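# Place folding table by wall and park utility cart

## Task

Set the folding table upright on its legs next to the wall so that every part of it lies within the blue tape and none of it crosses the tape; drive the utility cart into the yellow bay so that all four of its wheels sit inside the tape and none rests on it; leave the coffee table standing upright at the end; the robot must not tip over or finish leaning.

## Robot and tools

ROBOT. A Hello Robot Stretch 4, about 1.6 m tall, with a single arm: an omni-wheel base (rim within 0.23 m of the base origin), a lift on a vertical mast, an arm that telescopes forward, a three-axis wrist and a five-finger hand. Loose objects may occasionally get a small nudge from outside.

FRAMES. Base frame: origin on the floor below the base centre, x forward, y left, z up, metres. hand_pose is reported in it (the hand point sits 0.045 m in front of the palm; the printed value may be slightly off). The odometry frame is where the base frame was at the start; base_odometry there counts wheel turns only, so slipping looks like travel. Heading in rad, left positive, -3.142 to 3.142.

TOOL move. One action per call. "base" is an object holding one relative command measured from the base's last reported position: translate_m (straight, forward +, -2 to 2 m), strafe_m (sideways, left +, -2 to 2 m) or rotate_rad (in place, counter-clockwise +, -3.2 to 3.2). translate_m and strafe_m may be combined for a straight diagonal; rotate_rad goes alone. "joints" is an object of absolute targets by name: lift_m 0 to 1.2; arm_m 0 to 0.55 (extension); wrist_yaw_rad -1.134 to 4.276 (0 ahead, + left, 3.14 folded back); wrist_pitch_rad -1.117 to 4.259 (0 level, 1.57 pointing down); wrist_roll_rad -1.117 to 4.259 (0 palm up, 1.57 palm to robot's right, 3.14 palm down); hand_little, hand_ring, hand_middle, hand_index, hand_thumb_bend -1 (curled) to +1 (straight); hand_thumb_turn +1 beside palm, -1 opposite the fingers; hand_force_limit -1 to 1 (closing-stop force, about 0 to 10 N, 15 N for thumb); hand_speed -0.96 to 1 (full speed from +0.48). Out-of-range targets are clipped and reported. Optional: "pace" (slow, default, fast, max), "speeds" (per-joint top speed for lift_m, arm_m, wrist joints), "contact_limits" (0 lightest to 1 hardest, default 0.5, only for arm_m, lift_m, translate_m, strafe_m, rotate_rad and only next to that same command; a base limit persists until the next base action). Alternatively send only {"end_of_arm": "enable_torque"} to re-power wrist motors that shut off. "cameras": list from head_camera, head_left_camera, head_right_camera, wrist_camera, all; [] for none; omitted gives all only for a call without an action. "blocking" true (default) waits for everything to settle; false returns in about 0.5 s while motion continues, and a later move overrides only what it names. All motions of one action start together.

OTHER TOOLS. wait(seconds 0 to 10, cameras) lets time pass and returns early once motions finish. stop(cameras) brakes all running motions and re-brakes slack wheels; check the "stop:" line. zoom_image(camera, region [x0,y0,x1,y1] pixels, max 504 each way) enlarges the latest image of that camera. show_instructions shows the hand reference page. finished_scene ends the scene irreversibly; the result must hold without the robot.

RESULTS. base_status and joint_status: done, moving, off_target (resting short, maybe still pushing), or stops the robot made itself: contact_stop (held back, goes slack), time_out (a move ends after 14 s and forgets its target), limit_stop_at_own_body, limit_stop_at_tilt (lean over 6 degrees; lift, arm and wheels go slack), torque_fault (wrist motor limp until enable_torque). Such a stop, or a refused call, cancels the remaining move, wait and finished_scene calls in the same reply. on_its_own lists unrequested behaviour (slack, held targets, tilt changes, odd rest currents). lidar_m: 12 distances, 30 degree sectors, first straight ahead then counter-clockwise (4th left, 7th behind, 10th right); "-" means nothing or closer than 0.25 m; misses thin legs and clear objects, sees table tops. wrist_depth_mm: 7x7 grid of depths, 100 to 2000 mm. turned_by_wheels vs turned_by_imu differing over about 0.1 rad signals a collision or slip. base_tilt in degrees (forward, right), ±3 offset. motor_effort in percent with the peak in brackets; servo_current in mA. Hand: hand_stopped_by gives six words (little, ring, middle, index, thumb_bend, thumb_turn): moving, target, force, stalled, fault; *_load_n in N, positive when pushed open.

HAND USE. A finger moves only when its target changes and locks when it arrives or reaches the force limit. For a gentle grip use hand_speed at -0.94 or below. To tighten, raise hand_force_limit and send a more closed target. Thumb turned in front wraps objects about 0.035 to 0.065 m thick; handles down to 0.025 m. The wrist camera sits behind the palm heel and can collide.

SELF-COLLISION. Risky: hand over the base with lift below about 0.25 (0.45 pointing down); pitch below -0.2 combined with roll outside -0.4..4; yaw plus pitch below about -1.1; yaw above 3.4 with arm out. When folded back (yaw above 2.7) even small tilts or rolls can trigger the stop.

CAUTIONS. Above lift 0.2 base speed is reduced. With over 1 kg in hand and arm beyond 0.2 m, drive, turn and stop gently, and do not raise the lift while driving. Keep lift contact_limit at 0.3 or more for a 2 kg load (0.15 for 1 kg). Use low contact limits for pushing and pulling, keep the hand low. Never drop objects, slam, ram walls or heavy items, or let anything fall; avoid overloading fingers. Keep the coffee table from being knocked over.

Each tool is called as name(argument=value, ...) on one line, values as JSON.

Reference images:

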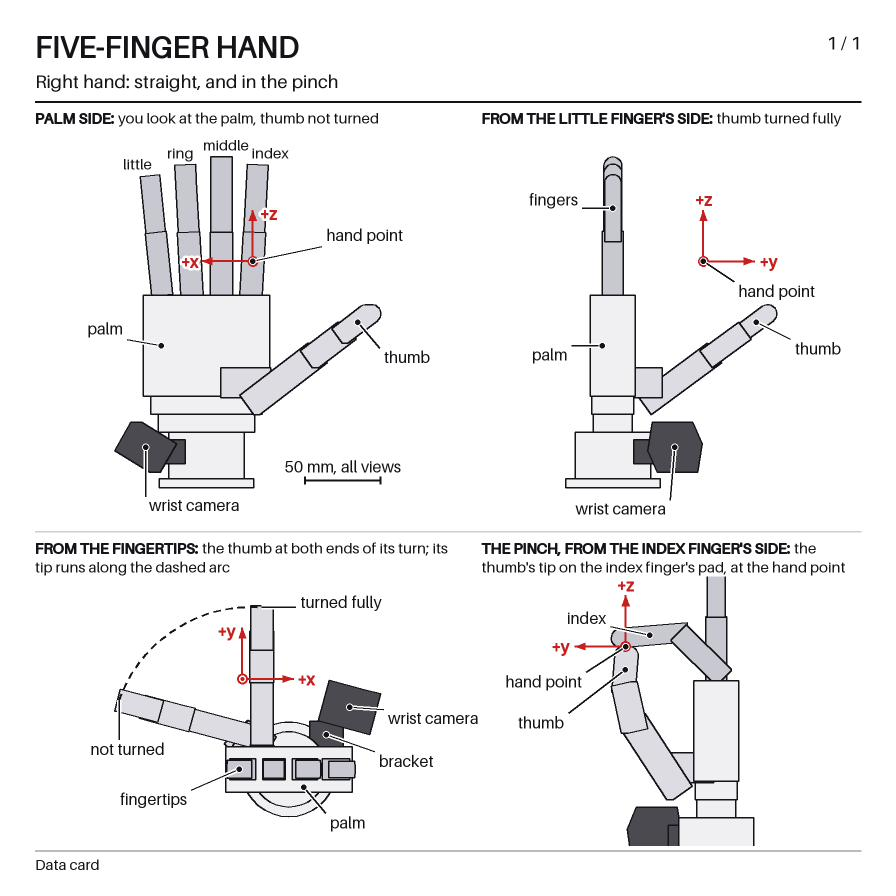

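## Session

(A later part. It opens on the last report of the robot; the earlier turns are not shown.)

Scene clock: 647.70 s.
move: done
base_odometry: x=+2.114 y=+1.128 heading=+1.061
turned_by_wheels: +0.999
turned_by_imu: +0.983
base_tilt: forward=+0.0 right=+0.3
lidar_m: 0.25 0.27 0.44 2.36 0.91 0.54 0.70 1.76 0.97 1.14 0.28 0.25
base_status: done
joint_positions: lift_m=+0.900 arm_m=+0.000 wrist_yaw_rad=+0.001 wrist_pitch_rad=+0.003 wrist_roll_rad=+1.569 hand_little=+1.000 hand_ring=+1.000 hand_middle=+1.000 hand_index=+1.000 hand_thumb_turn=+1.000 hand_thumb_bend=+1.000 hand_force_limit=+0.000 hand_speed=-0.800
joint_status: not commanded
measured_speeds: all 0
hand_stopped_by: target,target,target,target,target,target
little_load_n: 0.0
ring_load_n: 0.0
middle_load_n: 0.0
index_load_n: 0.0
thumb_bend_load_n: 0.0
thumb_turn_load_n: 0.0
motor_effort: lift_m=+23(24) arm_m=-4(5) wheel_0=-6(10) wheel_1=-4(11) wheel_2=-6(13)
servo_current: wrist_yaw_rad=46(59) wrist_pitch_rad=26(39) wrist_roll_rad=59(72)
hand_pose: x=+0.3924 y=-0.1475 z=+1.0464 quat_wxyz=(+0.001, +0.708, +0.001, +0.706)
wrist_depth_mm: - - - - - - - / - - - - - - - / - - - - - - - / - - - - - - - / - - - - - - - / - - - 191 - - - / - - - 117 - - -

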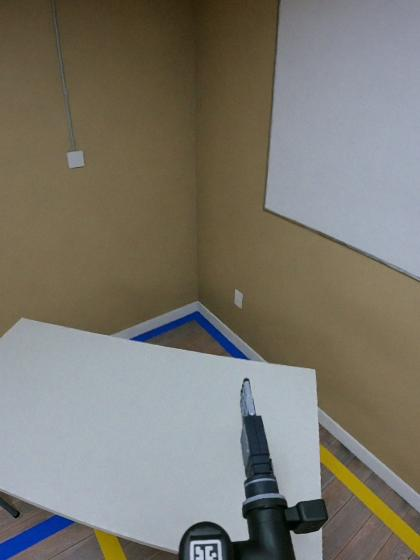

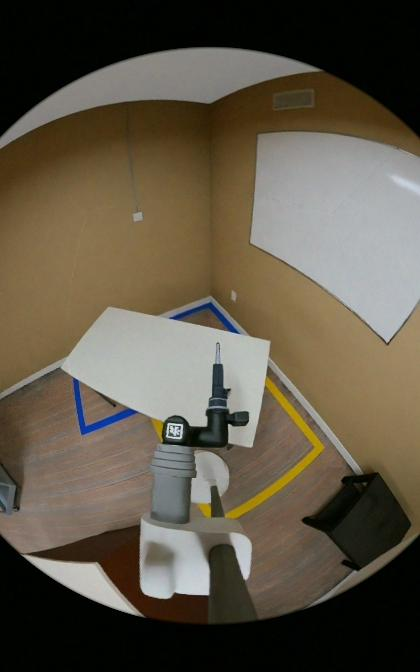

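move(base={"rotate_rad": 0.57}, pace="slow", cameras=[])

move(base={"translate_m": -0.099, "strafe_m": -0.083}, pace="slow", cameras=["head_right_camera"])

Scene clock: 671.50 s.
move: done
base_odometry: x=+2.114 y=+1.128 heading=+1.629
turned_by_wheels: +0.569
turned_by_imu: +0.559
base_tilt: forward=+0.0 right=+0.4
lidar_m: 0.30 0.50 2.45 0.78 0.55 0.73 1.74 0.95 1.12 0.27 0.25 0.25
base_status: done
joint_positions: lift_m=+0.900 arm_m=+0.000 wrist_yaw_rad=+0.001 wrist_pitch_rad=+0.003 wrist_roll_rad=+1.569 hand_little=+1.000 hand_ring=+1.000 hand_middle=+1.000 hand_index=+1.000 hand_thumb_turn=+1.000 hand_thumb_bend=+1.000 hand_force_limit=+0.000 hand_speed=-0.800
joint_status: not commanded
measured_speeds: all 0
hand_stopped_by: target,target,target,target,target,target
little_load_n: 0.5
ring_load_n: 0.0
middle_load_n: 0.0
index_load_n: 0.0
thumb_bend_load_n: 0.0
thumb_turn_load_n: 0.0
motor_effort: lift_m=+23(23) arm_m=-4(5) wheel_0=-5(11) wheel_1=-2(9) wheel_2=-8(12)
servo_current: wrist_yaw_rad=46(59) wrist_pitch_rad=33(39) wrist_roll_rad=52(59)
hand_pose: x=+0.3924 y=-0.1475 z=+1.0464 quat_wxyz=(+0.001, +0.708, +0.001, +0.706)
wrist_depth_mm: - - - - - - - / - - - - - - - / - - - - - - - / - - - - - - - / - - - - - - - / - - - 191 191 - - / - - - 117 - - -

Scene clock: 674.00 s.
move: done
base_odometry: x=+2.202 y=+1.034 heading=+1.630
turned_by_wheels: +0.001
turned_by_imu: +0.000
base_tilt: forward=+0.0 right=+0.4
lidar_m: 0.32 0.53 2.39 0.59 0.60 0.84 1.36 0.83 1.06 0.99 0.25 0.25
base_status: done
joint_positions: lift_m=+0.900 arm_m=+0.000 wrist_yaw_rad=+0.001 wrist_pitch_rad=+0.003 wrist_roll_rad=+1.569 hand_little=+1.000 hand_ring=+1.000 hand_middle=+1.000 hand_index=+1.000 hand_thumb_turn=+1.000 hand_thumb_bend=+1.000 hand_force_limit=+0.000 hand_speed=-0.800
joint_status: not commanded
measured_speeds: all 0
hand_stopped_by: target,target,target,target,target,target
little_load_n: 0.0
ring_load_n: 0.0
middle_load_n: 0.0
index_load_n: 0.0
thumb_bend_load_n: 0.0
thumb_turn_load_n: 0.0
motor_effort: lift_m=+23(24) arm_m=-5(5) wheel_0=+6(9) wheel_1=-3(11) wheel_2=+6(12)
servo_current: wrist_yaw_rad=52(59) wrist_pitch_rad=33(46) wrist_roll_rad=52(65)
hand_pose: x=+0.3924 y=-0.1475 z=+1.0464 quat_wxyz=(+0.001, +0.708, +0.001, +0.706)
wrist_depth_mm: - - - - - - - / 1661 - - - - - - / 1618 - - - - - - / - - - - - - - / - - - - - - - / - - - 191 191 - - / - - - 117 - - -

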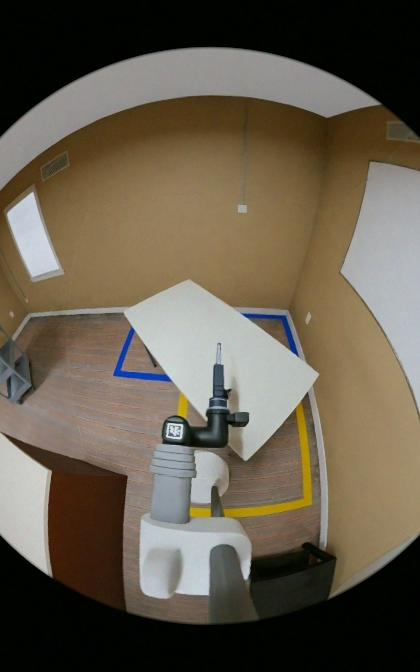

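move(base={"translate_m": 0.035, "strafe_m": -0.034}, pace="slow", contact_limits={"translate_m": 0.4, "strafe_m": 0.4}, cameras=[])

move(base={"translate_m": 0.09, "strafe_m": -0.196}, pace="slow", contact_limits={"translate_m": 0.4, "strafe_m": 0.4}, cameras=["head_camera", "head_right_camera"])

"contact_limits": translate_m and strafe_m are given together and make one move, which takes one limit: state it under one of them only
Scene clock: 679.03 s.
base_odometry: x=+2.202 y=+1.034 heading=+1.630
turned_by_wheels: +0.000
turned_by_imu: -0.001
base_tilt: forward=+0.0 right=+0.4
lidar_m: 0.31 0.53 2.39 0.59 0.61 0.85 1.35 0.83 1.04 1.00 0.25 0.25
base_status: done
joint_positions: lift_m=+0.900 arm_m=+0.000 wrist_yaw_rad=+0.001 wrist_pitch_rad=+0.003 wrist_roll_rad=+1.569 hand_little=+1.000 hand_ring=+1.000 hand_middle=+1.000 hand_index=+1.000 hand_thumb_turn=+1.000 hand_thumb_bend=+1.000 hand_force_limit=+0.000 hand_speed=-0.800
joint_status: not commanded
measured_speeds: all 0
hand_stopped_by: target,target,target,target,target,target
little_load_n: 0.0
ring_load_n: 0.0
middle_load_n: 0.0
index_load_n: 0.0
thumb_bend_load_n: 0.0
thumb_turn_load_n: 0.0
motor_effort: lift_m=+23(24) arm_m=-5(5) wheel_0=+6(9) wheel_1=-3(11) wheel_2=+7(12)
servo_current: wrist_yaw_rad=52(59) wrist_pitch_rad=33(46) wrist_roll_rad=46(65)
hand_pose: x=+0.3924 y=-0.1475 z=+1.0464 quat_wxyz=(+0.001, +0.708, +0.001, +0.706)
wrist_depth_mm: - - - - - - - / 1661 - - - - - - / 1661 - - - - - - / - - - - - - - / - - - - - - - / - - - 191 191 - - / - - - 117 - - -

not run: a call was refused earlier in this reply.

move(base={"translate_m": 0.035, "strafe_m": -0.034}, pace="slow", contact_limits={"translate_m": 0.4}, cameras=[])

move(base={"translate_m": 0.09, "strafe_m": -0.196}, pace="slow", contact_limits={"translate_m": 0.4}, cameras=["head_camera", "head_right_camera"])

Scene clock: 685.10 s.
move: done
base_odometry: x=+2.234 y=+1.070 heading=+1.630
turned_by_wheels: +0.000
turned_by_imu: -0.003
base_tilt: forward=+0.0 right=+0.5
lidar_m: 0.25 0.41 2.53 0.64 0.64 0.90 1.22 0.84 1.01 0.97 0.25 0.25
base_status: done
joint_positions: lift_m=+0.900 arm_m=+0.000 wrist_yaw_rad=+0.001 wrist_pitch_rad=+0.003 wrist_roll_rad=+1.569 hand_little=+1.000 hand_ring=+1.000 hand_middle=+1.000 hand_index=+1.000 hand_thumb_turn=+1.000 hand_thumb_bend=+1.000 hand_force_limit=+0.000 hand_speed=-0.800
joint_status: not commanded
measured_speeds: all 0
hand_stopped_by: target,target,target,target,target,target
little_load_n: 0.0
ring_load_n: 0.0
middle_load_n: 0.0
index_load_n: 0.0
thumb_bend_load_n: 0.0
thumb_turn_load_n: 0.0
motor_effort: lift_m=+23(23) arm_m=-4(5) wheel_0=+6(11) wheel_1=-3(9) wheel_2=-8(11)
servo_current: wrist_yaw_rad=65(65) wrist_pitch_rad=26(39) wrist_roll_rad=46(65)
contact_limits: translate_m 0.4
hand_pose: x=+0.3924 y=-0.1475 z=+1.0464 quat_wxyz=(+0.001, +0.708, +0.001, +0.706)
wrist_depth_mm: - - - - - - - / - - - - - - - / - - - - - - - / - - - - - - - / - - - - - - - / - - - 191 191 - - / - - - 117 - - -

Scene clock: 688.53 s.
move: done
base_odometry: x=+2.424 y=+1.172 heading=+1.629
turned_by_wheels: +0.000
turned_by_imu: -0.001
base_tilt: forward=+0.0 right=+0.5
lidar_m: 0.25 0.30 2.41 0.87 0.87 1.17 0.89 0.90 0.79 0.76 0.25 0.25
base_status: done
joint_positions: lift_m=+0.900 arm_m=+0.000 wrist_yaw_rad=+0.001 wrist_pitch_rad=+0.003 wrist_roll_rad=+1.569 hand_little=+1.000 hand_ring=+1.000 hand_middle=+1.000 hand_index=+1.000 hand_thumb_turn=+1.000 hand_thumb_bend=+1.000 hand_force_limit=+0.000 hand_speed=-0.800
joint_status: not commanded
measured_speeds: all 0
hand_stopped_by: target,target,target,target,target,target
little_load_n: 0.0
ring_load_n: 0.5
middle_load_n: 0.0
index_load_n: 0.0
thumb_bend_load_n: 0.0
thumb_turn_load_n: 0.0
motor_effort: lift_m=+23(24) arm_m=-4(5) wheel_0=+10(16) wheel_1=-6(12) wheel_2=-9(12)
servo_current: wrist_yaw_rad=39(59) wrist_pitch_rad=26(39) wrist_roll_rad=59(65)
contact_limits: translate_m 0.4
hand_pose: x=+0.3924 y=-0.1475 z=+1.0464 quat_wxyz=(+0.001, +0.708, +0.001, +0.706)
wrist_depth_mm: - - - - - - - / - - - - - - - / - - - - - - - / - - - - - - - / - - - - - - - / - - - 191 - - - / - - - 117 - - -

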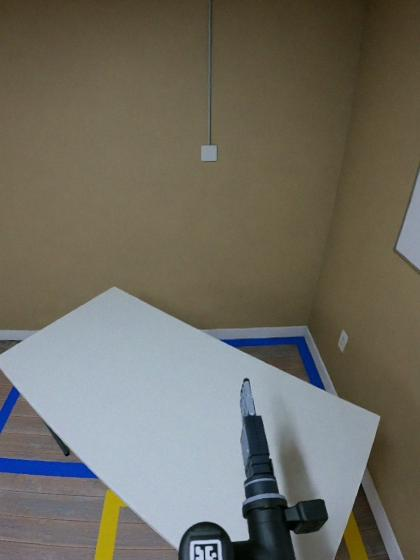

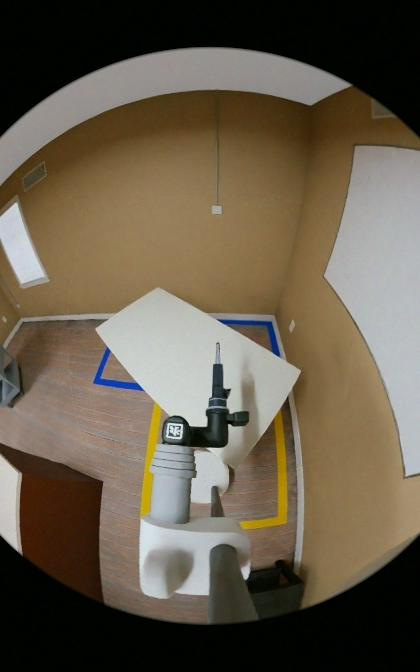

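move(base={"translate_m": 0.114, "strafe_m": -0.2}, pace="slow", contact_limits={"translate_m": 0.4}, cameras=[])

move(base={"translate_m": 0.149, "strafe_m": -0.152}, pace="slow", contact_limits={"translate_m": 0.4}, cameras=["head_camera", "head_right_camera"])

Scene clock: 720.73 s.
move: done
base_odometry: x=+2.617 y=+1.297 heading=+1.629
turned_by_wheels: +0.000
turned_by_imu: -0.002
base_tilt: forward=+0.0 right=+0.3
lidar_m: 0.25 0.25 0.57 1.28 1.07 1.47 0.95 0.86 0.62 0.59 0.25 0.25
base_status: done
joint_positions: lift_m=+0.900 arm_m=+0.000 wrist_yaw_rad=+0.001 wrist_pitch_rad=+0.003 wrist_roll_rad=+1.569 hand_little=+1.000 hand_ring=+1.000 hand_middle=+1.000 hand_index=+1.000 hand_thumb_turn=+1.000 hand_thumb_bend=+1.000 hand_force_limit=+0.000 hand_speed=-0.800
joint_status: not commanded
measured_speeds: all 0
hand_stopped_by: target,target,target,target,target,target
little_load_n: 0.0
ring_load_n: 0.0
middle_load_n: 0.0
index_load_n: 0.5
thumb_bend_load_n: 0.0
thumb_turn_load_n: 0.0
motor_effort: lift_m=+23(23) arm_m=-5(5) wheel_0=+11(16) wheel_1=-6(10) wheel_2=-8(13)
servo_current: wrist_yaw_rad=46(59) wrist_pitch_rad=26(39) wrist_roll_rad=52(65)
contact_limits: translate_m 0.4
hand_pose: x=+0.3924 y=-0.1475 z=+1.0464 quat_wxyz=(+0.001, +0.708, +0.001, +0.706)
wrist_depth_mm: - - - - - - - / - - - - - - - / - - - - - - - / - - - - - - - / - - - - - - - / - - - 191 - - - / - - - 117 - - -

Scene clock: 724.10 s.
move: done
base_odometry: x=+2.759 y=+1.454 heading=+1.629
turned_by_wheels: +0.000
turned_by_imu: -0.001
base_tilt: forward=+0.1 right=+0.4
lidar_m: 0.25 0.25 0.33 2.68 1.27 1.68 1.13 0.64 0.45 0.43 0.27 0.25
base_status: done
joint_positions: lift_m=+0.900 arm_m=+0.000 wrist_yaw_rad=+0.001 wrist_pitch_rad=+0.003 wrist_roll_rad=+1.569 hand_little=+1.000 hand_ring=+1.000 hand_middle=+1.000 hand_index=+1.000 hand_thumb_turn=+1.000 hand_thumb_bend=+1.000 hand_force_limit=+0.000 hand_speed=-0.800
joint_status: not commanded
measured_speeds: all 0
hand_stopped_by: target,target,target,target,target,target
little_load_n: 0.0
ring_load_n: 0.0
middle_load_n: 0.0
index_load_n: 0.0
thumb_bend_load_n: 0.0
thumb_turn_load_n: 0.0
motor_effort: lift_m=+23(23) arm_m=-5(5) wheel_0=+12(16) wheel_1=-4(10) wheel_2=-10(15)
servo_current: wrist_yaw_rad=33(59) wrist_pitch_rad=39(39) wrist_roll_rad=39(65)
contact_limits: translate_m 0.4
hand_pose: x=+0.3924 y=-0.1475 z=+1.0464 quat_wxyz=(+0.001, +0.708, +0.001, +0.706)
wrist_depth_mm: - - - - - - - / - - - - - - - / - - - - - - - / - - - - - - - / - - - - - - - / - - - 191 - - - / - - - 117 - - -

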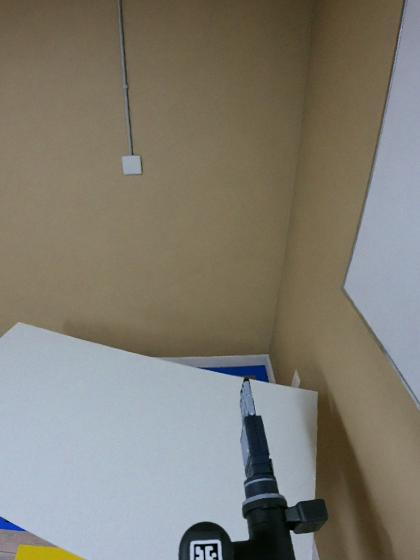

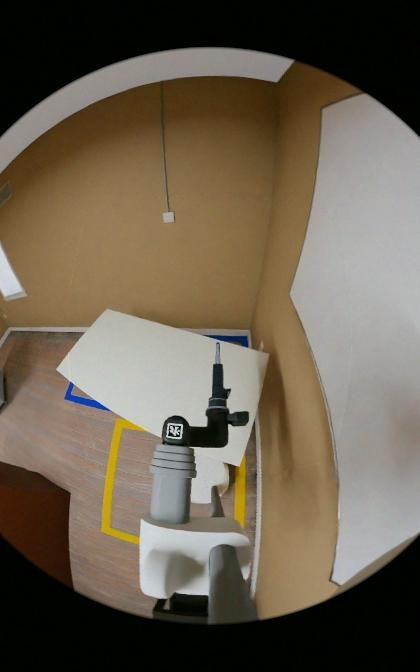

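move(base={"translate_m": -0.08}, pace="slow", cameras=[])

move(base={"strafe_m": -0.16}, pace="slow", contact_limits={"strafe_m": 0.2}, cameras=["head_camera"])

move(base={"translate_m": 0.16}, pace="slow", contact_limits={"translate_m": 0.4}, cameras=["head_camera", "head_left_camera"])

Scene clock: 766.87 s.
move: done
base_odometry: x=+2.764 y=+1.374 heading=+1.629
turned_by_wheels: +0.000
turned_by_imu: -0.002
base_tilt: forward=+0.0 right=+0.5
lidar_m: 0.25 0.28 0.48 1.58 1.23 1.67 1.04 0.65 0.45 0.41 0.25 0.25
base_status: done
joint_positions: lift_m=+0.900 arm_m=+0.000 wrist_yaw_rad=+0.001 wrist_pitch_rad=+0.003 wrist_roll_rad=+1.569 hand_little=+1.000 hand_ring=+1.000 hand_middle=+1.000 hand_index=+1.000 hand_thumb_turn=+1.000 hand_thumb_bend=+1.000 hand_force_limit=+0.000 hand_speed=-0.800
joint_status: not commanded
measured_speeds: all 0
hand_stopped_by: target,target,target,target,target,target
little_load_n: 0.0
ring_load_n: 0.0
middle_load_n: 0.0
index_load_n: 0.0
thumb_bend_load_n: 0.0
thumb_turn_load_n: 0.0
motor_effort: lift_m=+23(23) arm_m=-5(5) wheel_0=-5(10) wheel_1=-2(9) wheel_2=+7(12)
servo_current: wrist_yaw_rad=39(59) wrist_pitch_rad=26(46) wrist_roll_rad=46(59)
hand_pose: x=+0.3924 y=-0.1475 z=+1.0464 quat_wxyz=(+0.001, +0.708, +0.001, +0.706)
wrist_depth_mm: - - - - - - - / - - - - - - - / - - - - - - - / - - - - - - - / - - - - - - - / - - - 191 - - - / - - - 117 - - -

Scene clock: 769.63 s.
move: done
base_odometry: x=+2.923 y=+1.384 heading=+1.629
turned_by_wheels: +0.000
turned_by_imu: -0.001
base_tilt: forward=-0.1 right=+0.4
lidar_m: 0.25 0.25 0.38 1.56 1.40 1.10 1.01 0.41 0.29 0.26 0.29 0.39
base_status: done
joint_positions: lift_m=+0.900 arm_m=+0.000 wrist_yaw_rad=+0.001 wrist_pitch_rad=+0.003 wrist_roll_rad=+1.569 hand_little=+1.000 hand_ring=+1.000 hand_middle=+1.000 hand_index=+1.000 hand_thumb_turn=+1.000 hand_thumb_bend=+1.000 hand_force_limit=+0.000 hand_speed=-0.800
joint_status: not commanded
measured_speeds: all 0
hand_stopped_by: target,target,target,target,target,target
little_load_n: 0.0
ring_load_n: 0.0
middle_load_n: 0.0
index_load_n: -0.5
thumb_bend_load_n: 0.0
thumb_turn_load_n: 0.0
motor_effort: lift_m=+23(24) arm_m=-4(5) wheel_0=+5(11) wheel_1=-4(11) wheel_2=+0(5)
servo_current: wrist_yaw_rad=52(52) wrist_pitch_rad=26(46) wrist_roll_rad=52(65)
contact_limits: strafe_m 0.2
hand_pose: x=+0.3924 y=-0.1475 z=+1.0464 quat_wxyz=(+0.001, +0.708, +0.001, +0.706)
wrist_depth_mm: 282 293 300 306 287 297 294 / 387 399 413 387 387 410 402 / - - - - - - - / - - - - - - - / - - - - - - - / - - - 191 - - - / - - - 117 - - -

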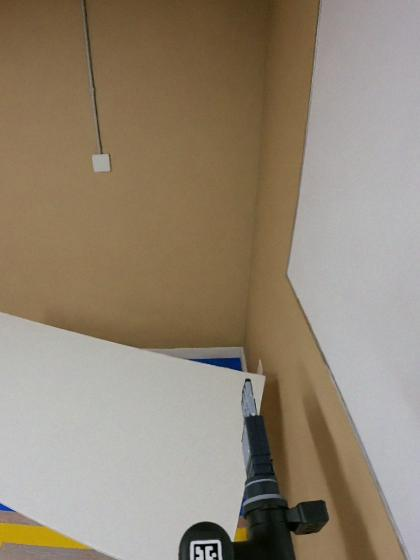

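Scene clock: 772.50 s.
move: done
base_odometry: x=+2.914 y=+1.543 heading=+1.629
turned_by_wheels: +0.000
turned_by_imu: -0.002
base_tilt: forward=+0.0 right=+0.4
lidar_m: 0.25 0.25 0.32 2.85 1.45 1.27 1.13 0.40 0.28 0.27 0.29 0.41
base_status: done
joint_positions: lift_m=+0.900 arm_m=+0.000 wrist_yaw_rad=+0.001 wrist_pitch_rad=+0.003 wrist_roll_rad=+1.569 hand_little=+1.000 hand_ring=+1.000 hand_middle=+1.000 hand_index=+1.000 hand_thumb_turn=+1.000 hand_thumb_bend=+1.000 hand_force_limit=+0.000 hand_speed=-0.800
joint_status: not commanded
measured_speeds: all 0
hand_stopped_by: target,target,target,target,target,target
little_load_n: 0.0
ring_load_n: 0.0
middle_load_n: 0.0
index_load_n: 0.0
thumb_bend_load_n: 0.0
thumb_turn_load_n: 0.0
motor_effort: lift_m=+23(23) arm_m=-5(5) wheel_0=+6(10) wheel_1=+6(12) wheel_2=-14(19)
servo_current: wrist_yaw_rad=52(59) wrist_pitch_rad=33(39) wrist_roll_rad=52(65)
contact_limits: translate_m 0.4
hand_pose: x=+0.3924 y=-0.1475 z=+1.0464 quat_wxyz=(+0.001, +0.708, +0.001, +0.706)
wrist_depth_mm: 291 300 293 314 312 290 300 / 399 387 397 397 399 389 387 / - - - - - - - / - - - - - - - / - - - - - - - / - - - 191 - - - / - - - 117 - - -

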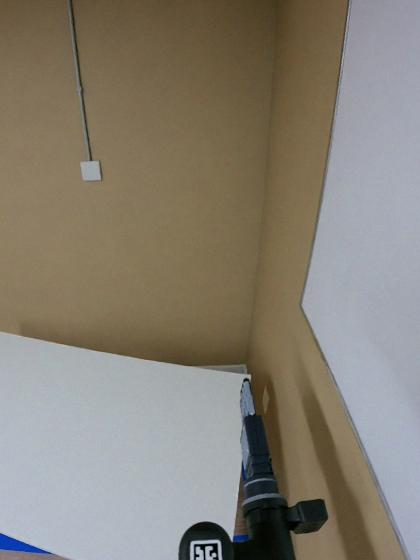

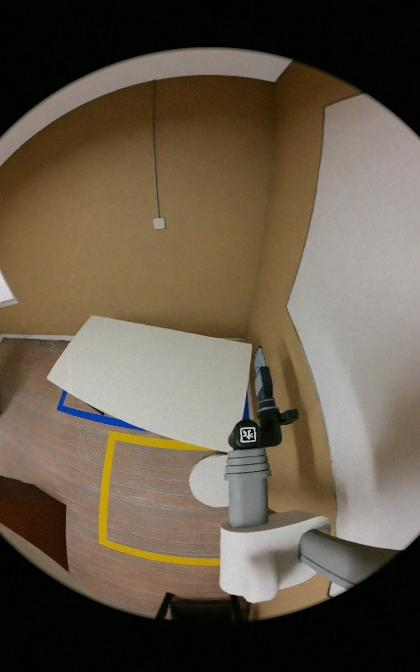

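move(base={"translate_m": 0.15}, pace="slow", contact_limits={"translate_m": 0.4}, cameras=["head_camera", "head_left_camera"])

Scene clock: 783.93 s.
move: done
base_odometry: x=+2.906 y=+1.692 heading=+1.629
turned_by_wheels: +0.000
turned_by_imu: -0.003
base_tilt: forward=+0.1 right=+0.5
lidar_m: 0.25 0.25 0.29 2.84 1.51 1.41 1.11 0.41 0.28 0.27 0.29 0.41
base_status: done
joint_positions: lift_m=+0.900 arm_m=+0.000 wrist_yaw_rad=+0.001 wrist_pitch_rad=+0.003 wrist_roll_rad=+1.569 hand_little=+1.000 hand_ring=+1.000 hand_middle=+1.000 hand_index=+1.000 hand_thumb_turn=+1.000 hand_thumb_bend=+1.000 hand_force_limit=+0.000 hand_speed=-0.800
joint_status: not commanded
measured_speeds: all 0
hand_stopped_by: target,target,target,target,target,target
little_load_n: 0.0
ring_load_n: 0.0
middle_load_n: 0.0
index_load_n: 0.0
thumb_bend_load_n: 0.0
thumb_turn_load_n: 0.0
motor_effort: lift_m=+23(24) arm_m=-5(5) wheel_0=+6(10) wheel_1=+6(12) wheel_2=-11(19)
servo_current: wrist_yaw_rad=39(52) wrist_pitch_rad=26(39) wrist_roll_rad=52(65)
contact_limits: translate_m 0.4
hand_pose: x=+0.3924 y=-0.1475 z=+1.0464 quat_wxyz=(+0.001, +0.708, +0.001, +0.706)
wrist_depth_mm: 290 300 293 314 312 290 300 / 399 387 394 399 399 392 382 / - - - - - - - / - - - - - - - / - - - - - - - / - - - 191 - - - / - - - 117 - - -

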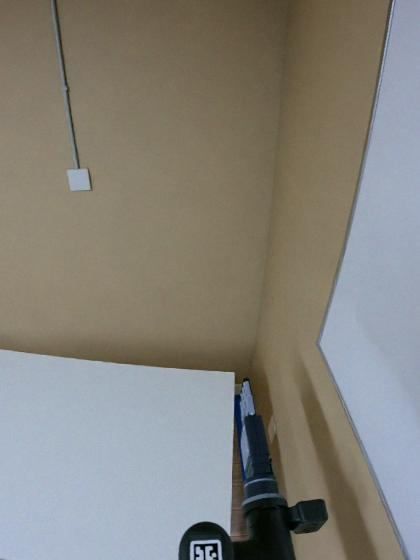

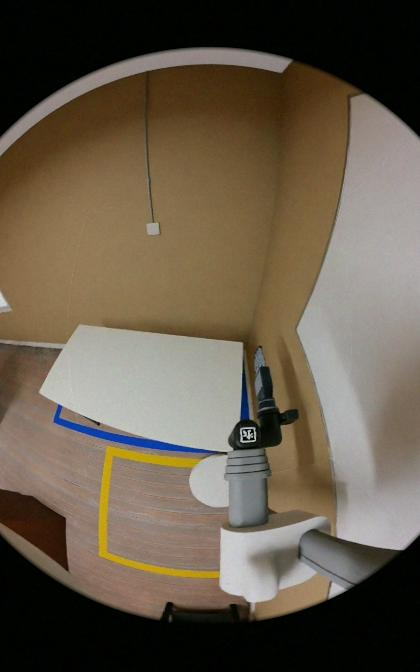

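move(base={"translate_m": 0.17}, pace="slow", contact_limits={"translate_m": 0.4}, cameras=["head_camera", "head_left_camera"])

Scene clock: 793.10 s.
move: done
base_odometry: x=+2.896 y=+1.861 heading=+1.629
turned_by_wheels: +0.000
turned_by_imu: -0.003
base_tilt: forward=+0.0 right=+0.5
lidar_m: 0.25 0.25 0.25 0.67 1.59 1.89 1.13 0.41 0.27 0.26 0.28 0.42
base_status: done
joint_positions: lift_m=+0.900 arm_m=+0.000 wrist_yaw_rad=+0.001 wrist_pitch_rad=+0.003 wrist_roll_rad=+1.569 hand_little=+1.000 hand_ring=+1.000 hand_middle=+1.000 hand_index=+1.000 hand_thumb_turn=+1.000 hand_thumb_bend=+1.000 hand_force_limit=+0.000 hand_speed=-0.800
joint_status: not commanded
measured_speeds: all 0
hand_stopped_by: target,target,target,target,target,target
little_load_n: 0.0
ring_load_n: 0.0
middle_load_n: 0.0
index_load_n: 0.0
thumb_bend_load_n: 0.0
thumb_turn_load_n: 0.0
motor_effort: lift_m=+23(24) arm_m=-5(5) wheel_0=+6(11) wheel_1=+6(11) wheel_2=-12(19)
servo_current: wrist_yaw_rad=39(59) wrist_pitch_rad=39(39) wrist_roll_rad=39(65)
contact_limits: translate_m 0.4
hand_pose: x=+0.3924 y=-0.1475 z=+1.0464 quat_wxyz=(+0.001, +0.708, +0.001, +0.706)
wrist_depth_mm: 291 300 293 314 314 290 301 / 402 389 394 399 397 392 384 / - - - - - - - / - - - - - - - / - - - - - - - / - - - 191 - - - / - - - 117 - - -

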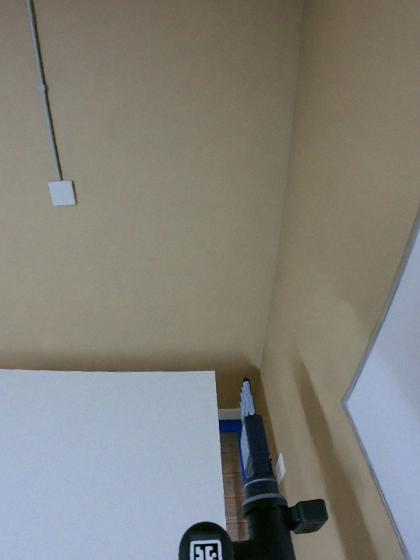

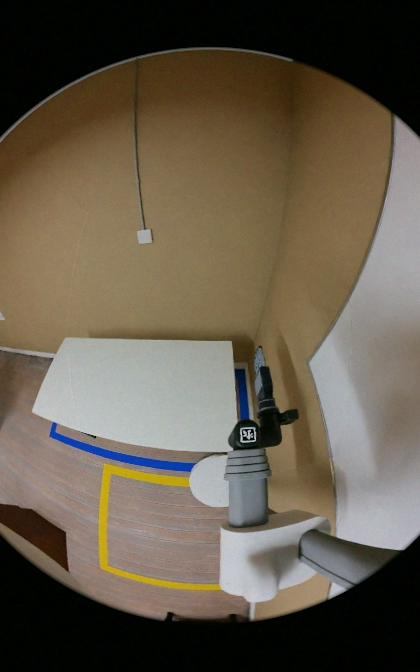

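move(base={"translate_m": -0.6}, cameras=[])

move(base={"strafe_m": 0.75}, cameras=["head_camera", "head_left_camera"])

Scene clock: 809.80 s.
move: done
base_odometry: x=+2.930 y=+1.262 heading=+1.629
turned_by_wheels: +0.000
turned_by_imu: -0.002
base_tilt: forward=+0.1 right=+0.4
lidar_m: 0.75 0.78 1.11 1.36 1.37 0.99 0.92 0.40 0.26 0.25 0.28 0.40
base_status: done
joint_positions: lift_m=+0.900 arm_m=+0.000 wrist_yaw_rad=+0.001 wrist_pitch_rad=+0.003 wrist_roll_rad=+1.569 hand_little=+1.000 hand_ring=+1.000 hand_middle=+1.000 hand_index=+1.000 hand_thumb_turn=+1.000 hand_thumb_bend=+1.000 hand_force_limit=+0.000 hand_speed=-0.800
joint_status: not commanded
measured_speeds: all 0
hand_stopped_by: target,target,target,target,target,target
little_load_n: 0.0
ring_load_n: 0.0
middle_load_n: 0.0
index_load_n: 0.0
thumb_bend_load_n: 0.0
thumb_turn_load_n: 0.0
motor_effort: lift_m=+23(23) arm_m=-5(5) wheel_0=-4(10) wheel_1=-2(9) wheel_2=+5(15)
servo_current: wrist_yaw_rad=46(59) wrist_pitch_rad=20(46) wrist_roll_rad=59(72)
hand_pose: x=+0.3924 y=-0.1475 z=+1.0464 quat_wxyz=(+0.001, +0.708, +0.001, +0.706)
wrist_depth_mm: 279 291 297 303 303 296 290 / 382 397 410 415 415 407 397 / - - - - - - - / - - - - - - - / - - - - - - - / - - - 191 191 - - / - - - 117 - - -

Scene clock: 813.63 s.
move: done
base_odometry: x=+2.182 y=+1.219 heading=+1.629
turned_by_wheels: +0.000
turned_by_imu: -0.004
base_tilt: forward=+0.0 right=+0.5
lidar_m: 0.75 0.81 2.37 1.15 0.64 0.83 1.40 0.99 1.05 1.01 1.08 0.79
base_status: done
joint_positions: lift_m=+0.900 arm_m=+0.000 wrist_yaw_rad=+0.001 wrist_pitch_rad=+0.003 wrist_roll_rad=+1.569 hand_little=+1.000 hand_ring=+1.000 hand_middle=+1.000 hand_index=+1.000 hand_thumb_turn=+1.000 hand_thumb_bend=+1.000 hand_force_limit=+0.000 hand_speed=-0.800
joint_status: not commanded
measured_speeds: all 0
hand_stopped_by: target,target,target,target,target,target
little_load_n: 0.0
ring_load_n: 0.0
middle_load_n: 0.0
index_load_n: 0.0
thumb_bend_load_n: 0.0
thumb_turn_load_n: 0.0
motor_effort: lift_m=+23(24) arm_m=-5(5) wheel_0=-2(14) wheel_1=+0(13) wheel_2=+0(4)
servo_current: wrist_yaw_rad=46(59) wrist_pitch_rad=26(39) wrist_roll_rad=52(65)
hand_pose: x=+0.3924 y=-0.1475 z=+1.0464 quat_wxyz=(+0.001, +0.708, +0.001, +0.706)
wrist_depth_mm: - - - - - - - / - - - - - - - / - - - - - - 1308 / - - - - - - 1336 / - - - - - - - / - - - 191 191 - - / - - - 117 - - -

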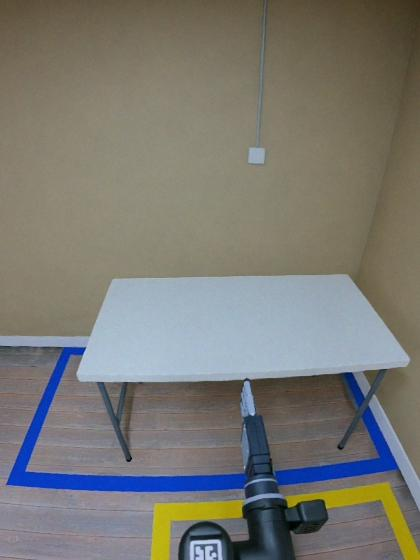

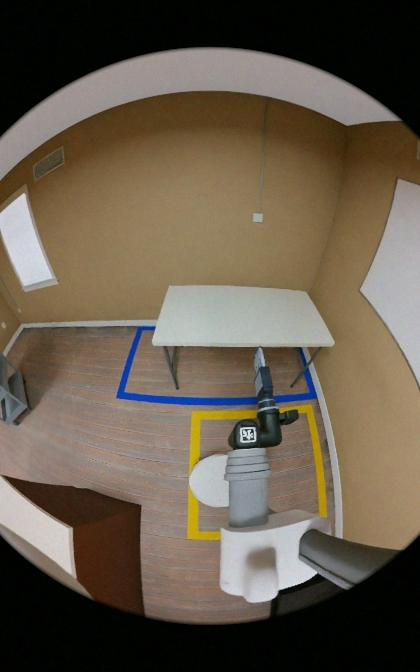

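zoom_image(camera="head_camera", region=[0, 260, 420, 560])

Scaled by 1.200 from the camera's image (finer frame: 1200x1600).

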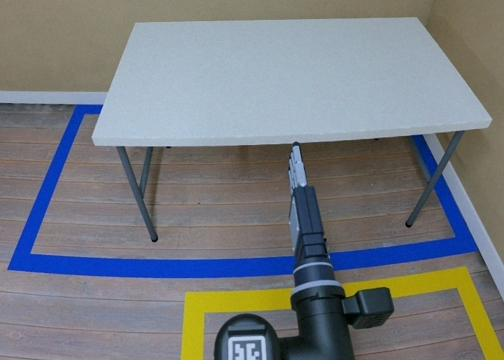

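move(base={"translate_m": 0.3, "strafe_m": 0.363}, cameras=[])

move(base={"translate_m": 0.4}, pace="slow", contact_limits={"translate_m": 0.4}, cameras=["head_camera", "head_left_camera"])

Scene clock: 838.47 s.
move: done
base_odometry: x=+1.802 y=+1.498 heading=+1.628
turned_by_wheels: -0.001
turned_by_imu: -0.004
base_tilt: forward=+0.1 right=+0.3
lidar_m: 0.44 1.37 1.93 1.71 0.82 0.63 0.98 1.42 1.44 1.37 0.68 0.48
base_status: done
joint_positions: lift_m=+0.900 arm_m=+0.000 wrist_yaw_rad=+0.001 wrist_pitch_rad=+0.003 wrist_roll_rad=+1.569 hand_little=+1.000 hand_ring=+1.000 hand_middle=+1.000 hand_index=+1.000 hand_thumb_turn=+1.000 hand_thumb_bend=+1.000 hand_force_limit=+0.000 hand_speed=-0.800
joint_status: not commanded
measured_speeds: all 0
hand_stopped_by: target,target,target,target,target,target
little_load_n: 0.0
ring_load_n: -0.5
middle_load_n: 0.0
index_load_n: 0.0
thumb_bend_load_n: 0.0
thumb_turn_load_n: 0.0
motor_effort: lift_m=+23(23) arm_m=-5(5) wheel_0=-6(10) wheel_1=+2(14) wheel_2=-4(13)
servo_current: wrist_yaw_rad=46(59) wrist_pitch_rad=26(46) wrist_roll_rad=26(65)
hand_pose: x=+0.3924 y=-0.1475 z=+1.0464 quat_wxyz=(+0.001, +0.708, +0.001, +0.706)
wrist_depth_mm: - - - - - - - / - - - - - - - / - - - - - - - / - - - - - - - / - - - - - - - / - - - 191 - - - / - - - 117 - - -

Scene clock: 843.73 s.
move: done
base_odometry: x=+1.779 y=+1.897 heading=+1.629
turned_by_wheels: +0.001
turned_by_imu: -0.001
base_tilt: forward=+0.0 right=+0.4
lidar_m: 0.25 0.98 1.37 1.81 1.77 1.01 1.02 1.80 1.44 0.54 0.25 0.25
base_status: done
joint_positions: lift_m=+0.900 arm_m=+0.000 wrist_yaw_rad=+0.001 wrist_pitch_rad=+0.003 wrist_roll_rad=+1.569 hand_little=+1.000 hand_ring=+1.000 hand_middle=+1.000 hand_index=+1.000 hand_thumb_turn=+1.000 hand_thumb_bend=+1.000 hand_force_limit=+0.000 hand_speed=-0.800
joint_status: not commanded
measured_speeds: all 0
hand_stopped_by: target,target,target,target,target,target
little_load_n: 0.0
ring_load_n: 0.0
middle_load_n: 0.0
index_load_n: 0.0
thumb_bend_load_n: 0.0
thumb_turn_load_n: 0.0
motor_effort: lift_m=+23(24) arm_m=-5(5) wheel_0=+15(17) wheel_1=+7(10) wheel_2=-11(16)
servo_current: wrist_yaw_rad=52(59) wrist_pitch_rad=26(46) wrist_roll_rad=46(72)
contact_limits: translate_m 0.4
hand_pose: x=+0.3924 y=-0.1475 z=+1.0464 quat_wxyz=(+0.001, +0.708, +0.001, +0.706)
wrist_depth_mm: - - - - - - - / - - - - - - - / - - - - - - - / - - - - - - - / - - - - - - - / - - - 190 - - - / - - - 117 - - -

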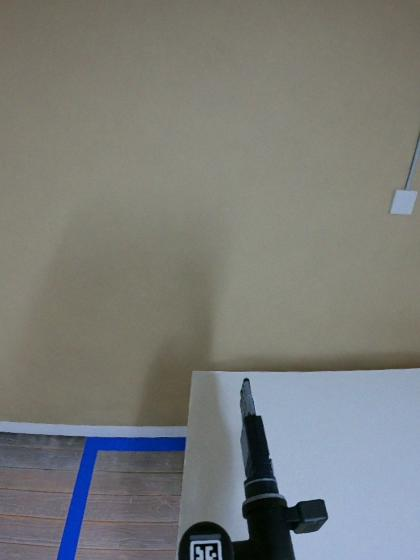

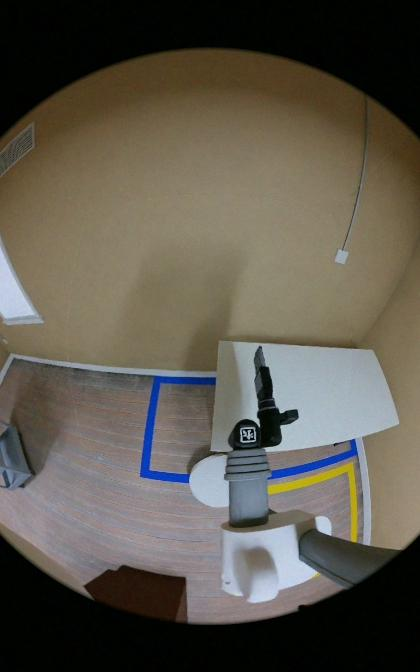

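move(base={"translate_m": -0.25}, cameras=[])

move(base={"strafe_m": -1.08}, cameras=[])

move(base={"translate_m": 0.25}, pace="slow", contact_limits={"translate_m": 0.4}, cameras=["head_camera", "head_left_camera"])

Scene clock: 855.93 s.
move: done
base_odometry: x=+1.794 y=+1.647 heading=+1.628
turned_by_wheels: +0.000
turned_by_imu: -0.003
base_tilt: forward=+0.1 right=+0.4
lidar_m: 0.40 1.25 1.72 1.73 1.05 0.76 0.98 1.55 1.45 1.37 0.55 0.42
base_status: done
joint_positions: lift_m=+0.900 arm_m=+0.000 wrist_yaw_rad=+0.001 wrist_pitch_rad=+0.003 wrist_roll_rad=+1.569 hand_little=+1.000 hand_ring=+1.000 hand_middle=+1.000 hand_index=+1.000 hand_thumb_turn=+1.000 hand_thumb_bend=+1.000 hand_force_limit=+0.000 hand_speed=-0.800
joint_status: not commanded
measured_speeds: all 0
hand_stopped_by: target,target,target,target,target,target
little_load_n: 0.0
ring_load_n: 0.0
middle_load_n: 0.0
index_load_n: 0.0
thumb_bend_load_n: 0.0
thumb_turn_load_n: 0.0
motor_effort: lift_m=+23(23) arm_m=-5(5) wheel_0=-6(13) wheel_1=-3(10) wheel_2=+4(15)
servo_current: wrist_yaw_rad=39(59) wrist_pitch_rad=26(39) wrist_roll_rad=46(65)
hand_pose: x=+0.3924 y=-0.1475 z=+1.0464 quat_wxyz=(+0.001, +0.708, +0.001, +0.706)
wrist_depth_mm: - - - - - - - / - - - - - - - / - - - - - - - / - - - - - - - / - - - - - - - / - - - 191 - - - / - - - 117 - - -

Scene clock: 860.87 s.
move: done
base_odometry: x=+2.872 y=+1.710 heading=+1.629
turned_by_wheels: +0.000
turned_by_imu: +0.003
base_tilt: forward=+0.0 right=+0.4
lidar_m: 0.32 0.36 0.54 2.77 1.52 1.87 1.23 0.44 0.31 0.30 0.30 0.46
base_status: done
joint_positions: lift_m=+0.900 arm_m=+0.000 wrist_yaw_rad=+0.001 wrist_pitch_rad=+0.003 wrist_roll_rad=+1.569 hand_little=+1.000 hand_ring=+1.000 hand_middle=+1.000 hand_index=+1.000 hand_thumb_turn=+1.000 hand_thumb_bend=+1.000 hand_force_limit=+0.000 hand_speed=-0.800
joint_status: not commanded
measured_speeds: all 0
hand_stopped_by: target,target,target,target,target,target
little_load_n: 0.0
ring_load_n: 0.0
middle_load_n: 0.0
index_load_n: 0.0
thumb_bend_load_n: 0.0
thumb_turn_load_n: 0.0
motor_effort: lift_m=+23(23) arm_m=-4(5) wheel_0=+5(15) wheel_1=+0(12) wheel_2=+0(3)
servo_current: wrist_yaw_rad=52(52) wrist_pitch_rad=33(46) wrist_roll_rad=46(65)
hand_pose: x=+0.3924 y=-0.1475 z=+1.0464 quat_wxyz=(+0.001, +0.708, +0.001, +0.706)
wrist_depth_mm: 349 357 368 377 373 349 359 / 439 449 - - - 433 - / - - - - - - - / - - - - - - - / - - - - - - - / - - - 191 - - - / - - - 117 - - -

Scene clock: 864.63 s.
move: done
base_odometry: x=+2.857 y=+1.959 heading=+1.629
turned_by_wheels: +0.000
turned_by_imu: -0.002
base_tilt: forward=+0.0 right=+0.4
lidar_m: 0.25 0.25 0.27 0.69 1.62 1.87 1.25 0.45 0.32 0.30 0.31 0.44
base_status: done
joint_positions: lift_m=+0.900 arm_m=+0.000 wrist_yaw_rad=+0.001 wrist_pitch_rad=+0.003 wrist_roll_rad=+1.569 hand_little=+1.000 hand_ring=+1.000 hand_middle=+1.000 hand_index=+1.000 hand_thumb_turn=+1.000 hand_thumb_bend=+1.000 hand_force_limit=+0.000 hand_speed=-0.800
joint_status: not commanded
measured_speeds: all 0
hand_stopped_by: target,target,target,target,target,target
little_load_n: 0.0
ring_load_n: 0.0
middle_load_n: 0.0
index_load_n: 0.0
thumb_bend_load_n: 0.0
thumb_turn_load_n: 0.0
motor_effort: lift_m=+23(23) arm_m=-4(5) wheel_0=+7(11) wheel_1=+5(9) wheel_2=-12(15)
servo_current: wrist_yaw_rad=46(59) wrist_pitch_rad=26(39) wrist_roll_rad=39(65)
contact_limits: translate_m 0.4
hand_pose: x=+0.3924 y=-0.1475 z=+1.0464 quat_wxyz=(+0.001, +0.708, +0.001, +0.706)
wrist_depth_mm: 357 368 379 387 362 373 373 / 449 - - - - - - / - - - - - - - / - - - - - - - / - - - - - - - / - - - 191 - - - / - - - 117 - - -

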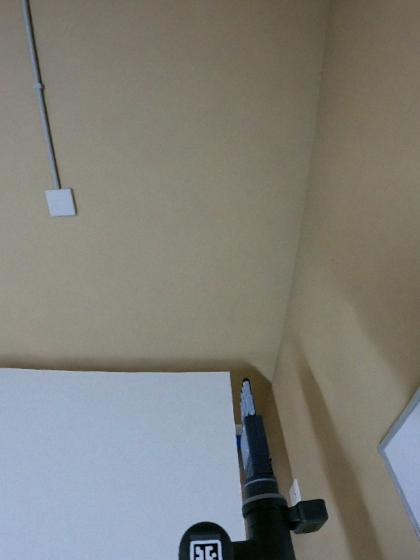

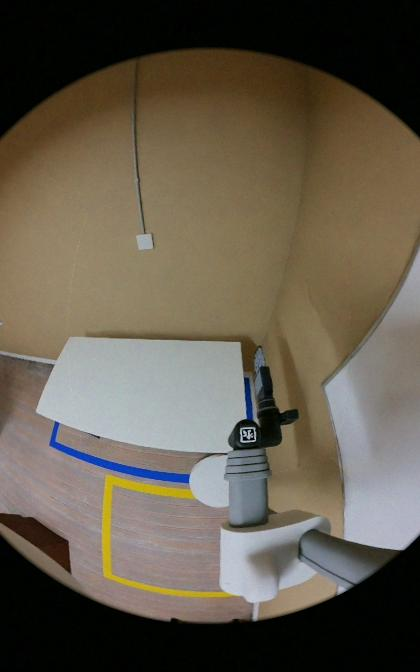

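move(base={"translate_m": -0.6}, cameras=[])

move(base={"strafe_m": 0.75}, cameras=["head_camera", "head_left_camera"])

zoom_image(camera="head_camera", region=[0, 260, 420, 560])

Scene clock: 875.07 s.
move: done
base_odometry: x=+2.892 y=+1.360 heading=+1.628
turned_by_wheels: +0.000
turned_by_imu: -0.003
base_tilt: forward=+0.0 right=+0.5
lidar_m: 0.74 0.78 1.12 1.51 1.37 1.07 1.00 0.46 0.31 0.30 0.33 0.42
base_status: done
joint_positions: lift_m=+0.900 arm_m=+0.000 wrist_yaw_rad=+0.001 wrist_pitch_rad=+0.003 wrist_roll_rad=+1.569 hand_little=+1.000 hand_ring=+1.000 hand_middle=+1.000 hand_index=+1.000 hand_thumb_turn=+1.000 hand_thumb_bend=+1.000 hand_force_limit=+0.000 hand_speed=-0.800
joint_status: not commanded
measured_speeds: all 0
hand_stopped_by: target,target,target,target,target,target
little_load_n: 0.0
ring_load_n: 0.0
middle_load_n: 0.5
index_load_n: 0.0
thumb_bend_load_n: 0.0
thumb_turn_load_n: 0.0
motor_effort: lift_m=+23(23) arm_m=-4(5) wheel_0=-6(11) wheel_1=-2(9) wheel_2=+2(16)
servo_current: wrist_yaw_rad=39(59) wrist_pitch_rad=33(46) wrist_roll_rad=39(65)
hand_pose: x=+0.3924 y=-0.1475 z=+1.0464 quat_wxyz=(+0.001, +0.708, +0.001, +0.706)
wrist_depth_mm: 343 353 364 370 368 359 355 / 430 442 427 - - 452 - / - - - - - - - / - - - - - - - / - - - - - - - / - - - 191 191 - - / - - - 117 - - -

Scene clock: 878.90 s.
move: done
base_odometry: x=+2.143 y=+1.317 heading=+1.628
turned_by_wheels: +0.000
turned_by_imu: -0.003
base_tilt: forward=+0.0 right=+0.4
lidar_m: 0.76 0.82 2.20 2.03 0.66 0.80 1.61 1.10 1.10 1.04 1.09 0.80
base_status: done
joint_positions: lift_m=+0.900 arm_m=+0.000 wrist_yaw_rad=+0.001 wrist_pitch_rad=+0.003 wrist_roll_rad=+1.569 hand_little=+1.000 hand_ring=+1.000 hand_middle=+1.000 hand_index=+1.000 hand_thumb_turn=+1.000 hand_thumb_bend=+1.000 hand_force_limit=+0.000 hand_speed=-0.800
joint_status: not commanded
measured_speeds: all 0
hand_stopped_by: target,target,target,target,target,target
little_load_n: 0.0
ring_load_n: 0.0
middle_load_n: 0.0
index_load_n: 0.0
thumb_bend_load_n: 0.0
thumb_turn_load_n: 0.0
motor_effort: lift_m=+23(23) arm_m=-4(5) wheel_0=-2(14) wheel_1=+0(14) wheel_2=+0(3)
servo_current: wrist_yaw_rad=46(59) wrist_pitch_rad=26(46) wrist_roll_rad=39(65)
hand_pose: x=+0.3924 y=-0.1475 z=+1.0464 quat_wxyz=(+0.001, +0.708, +0.001, +0.706)
wrist_depth_mm: - - - - - - - / - - - - - - - / - - - - - - - / - - - - - - - / - - - - - - - / - - - 191 191 - - / - - - 117 - - -

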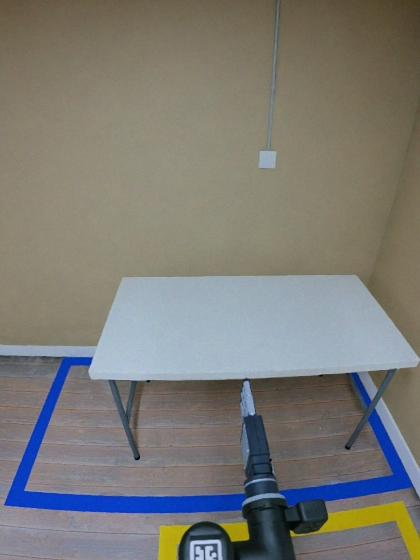

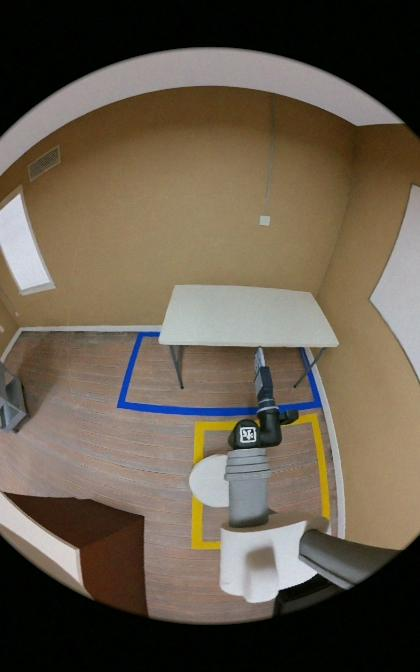

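Scaled by 1.200 from the camera's image (finer frame: 1200x1600).

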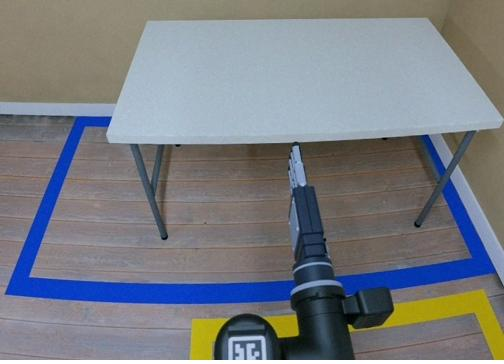

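move(base={"translate_m": 0.164, "strafe_m": 0.918}, cameras=[])

move(base={"rotate_rad": 1.5}, cameras=["head_camera", "head_left_camera", "head_right_camera"])

Scene clock: 895.83 s.
move: done
base_odometry: x=+1.218 y=+1.429 heading=+1.627
turned_by_wheels: -0.001
turned_by_imu: -0.005
base_tilt: forward=+0.0 right=+0.4
lidar_m: 1.38 1.44 1.94 1.12 2.88 0.57 0.53 0.56 1.77 1.96 0.88 0.82
base_status: done
joint_positions: lift_m=+0.900 arm_m=+0.000 wrist_yaw_rad=+0.001 wrist_pitch_rad=+0.003 wrist_roll_rad=+1.569 hand_little=+1.000 hand_ring=+1.000 hand_middle=+1.000 hand_index=+1.000 hand_thumb_turn=+1.000 hand_thumb_bend=+1.000 hand_force_limit=+0.000 hand_speed=-0.800
joint_status: not commanded
measured_speeds: all 0
hand_stopped_by: target,target,target,target,target,target
little_load_n: 0.0
ring_load_n: 0.0
middle_load_n: 0.0
index_load_n: 0.0
thumb_bend_load_n: 0.0
thumb_turn_load_n: 0.0
motor_effort: lift_m=+23(24) arm_m=-5(5) wheel_0=-4(13) wheel_1=+0(13) wheel_2=-5(11)
servo_current: wrist_yaw_rad=39(52) wrist_pitch_rad=33(46) wrist_roll_rad=52(65)
hand_pose: x=+0.3924 y=-0.1475 z=+1.0464 quat_wxyz=(+0.001, +0.708, +0.001, +0.706)
wrist_depth_mm: - - - - - - - / - - - - - - - / - - - - - - - / - - - - - - - / - - - - - - - / - - - 191 - - - / - - - 117 - - -

Scene clock: 897.90 s.
move: done
base_odometry: x=+1.218 y=+1.429 heading=+3.126
turned_by_wheels: +1.499
turned_by_imu: +1.476
base_tilt: forward=+0.1 right=+0.4
lidar_m: 1.12 1.29 0.58 0.52 0.56 1.77 1.96 0.95 0.81 1.38 1.40 1.78
base_status: done
joint_positions: lift_m=+0.900 arm_m=+0.000 wrist_yaw_rad=+0.001 wrist_pitch_rad=+0.003 wrist_roll_rad=+1.569 hand_little=+1.000 hand_ring=+1.000 hand_middle=+1.000 hand_index=+1.000 hand_thumb_turn=+1.000 hand_thumb_bend=+1.000 hand_force_limit=+0.000 hand_speed=-0.800
joint_status: not commanded
measured_speeds: all 0
hand_stopped_by: target,target,target,target,target,target
little_load_n: 0.0
ring_load_n: 0.0
middle_load_n: 0.0
index_load_n: 0.0
thumb_bend_load_n: 0.0
thumb_turn_load_n: 0.0
motor_effort: lift_m=+23(23) arm_m=-4(5) wheel_0=-7(13) wheel_1=-4(10) wheel_2=-4(13)
servo_current: wrist_yaw_rad=52(59) wrist_pitch_rad=26(39) wrist_roll_rad=39(72)
hand_pose: x=+0.3924 y=-0.1475 z=+1.0465 quat_wxyz=(+0.001, +0.708, +0.001, +0.706)
wrist_depth_mm: - - - - - - 1499 / - - - - - - 1464 / - - - - - - 1464 / - - - - - 1537 1397 / - - - - 1618 1138 - / - - - - 931 - - / - - - 117 - - -

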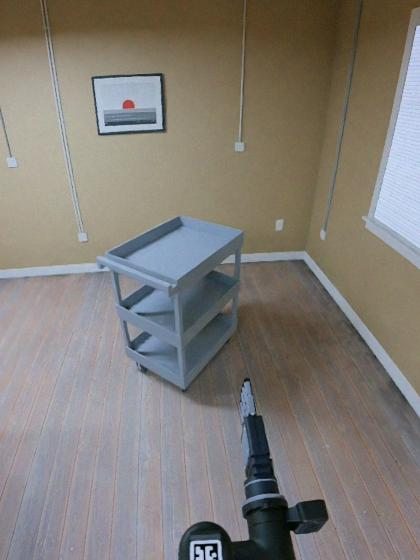

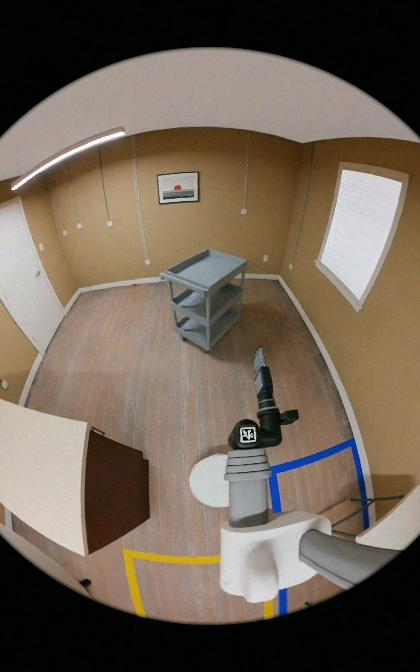

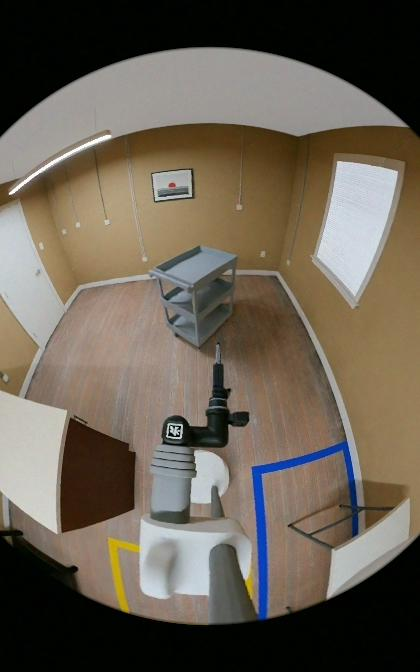

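zoom_image(camera="head_camera", region=[80, 200, 260, 400])

Scaled by 2.520 from the camera's image (finer frame: 1200x1600).

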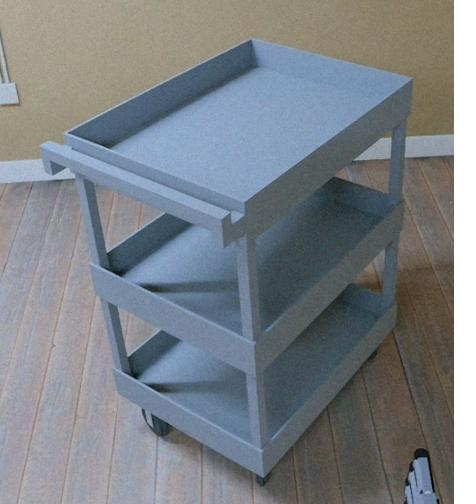

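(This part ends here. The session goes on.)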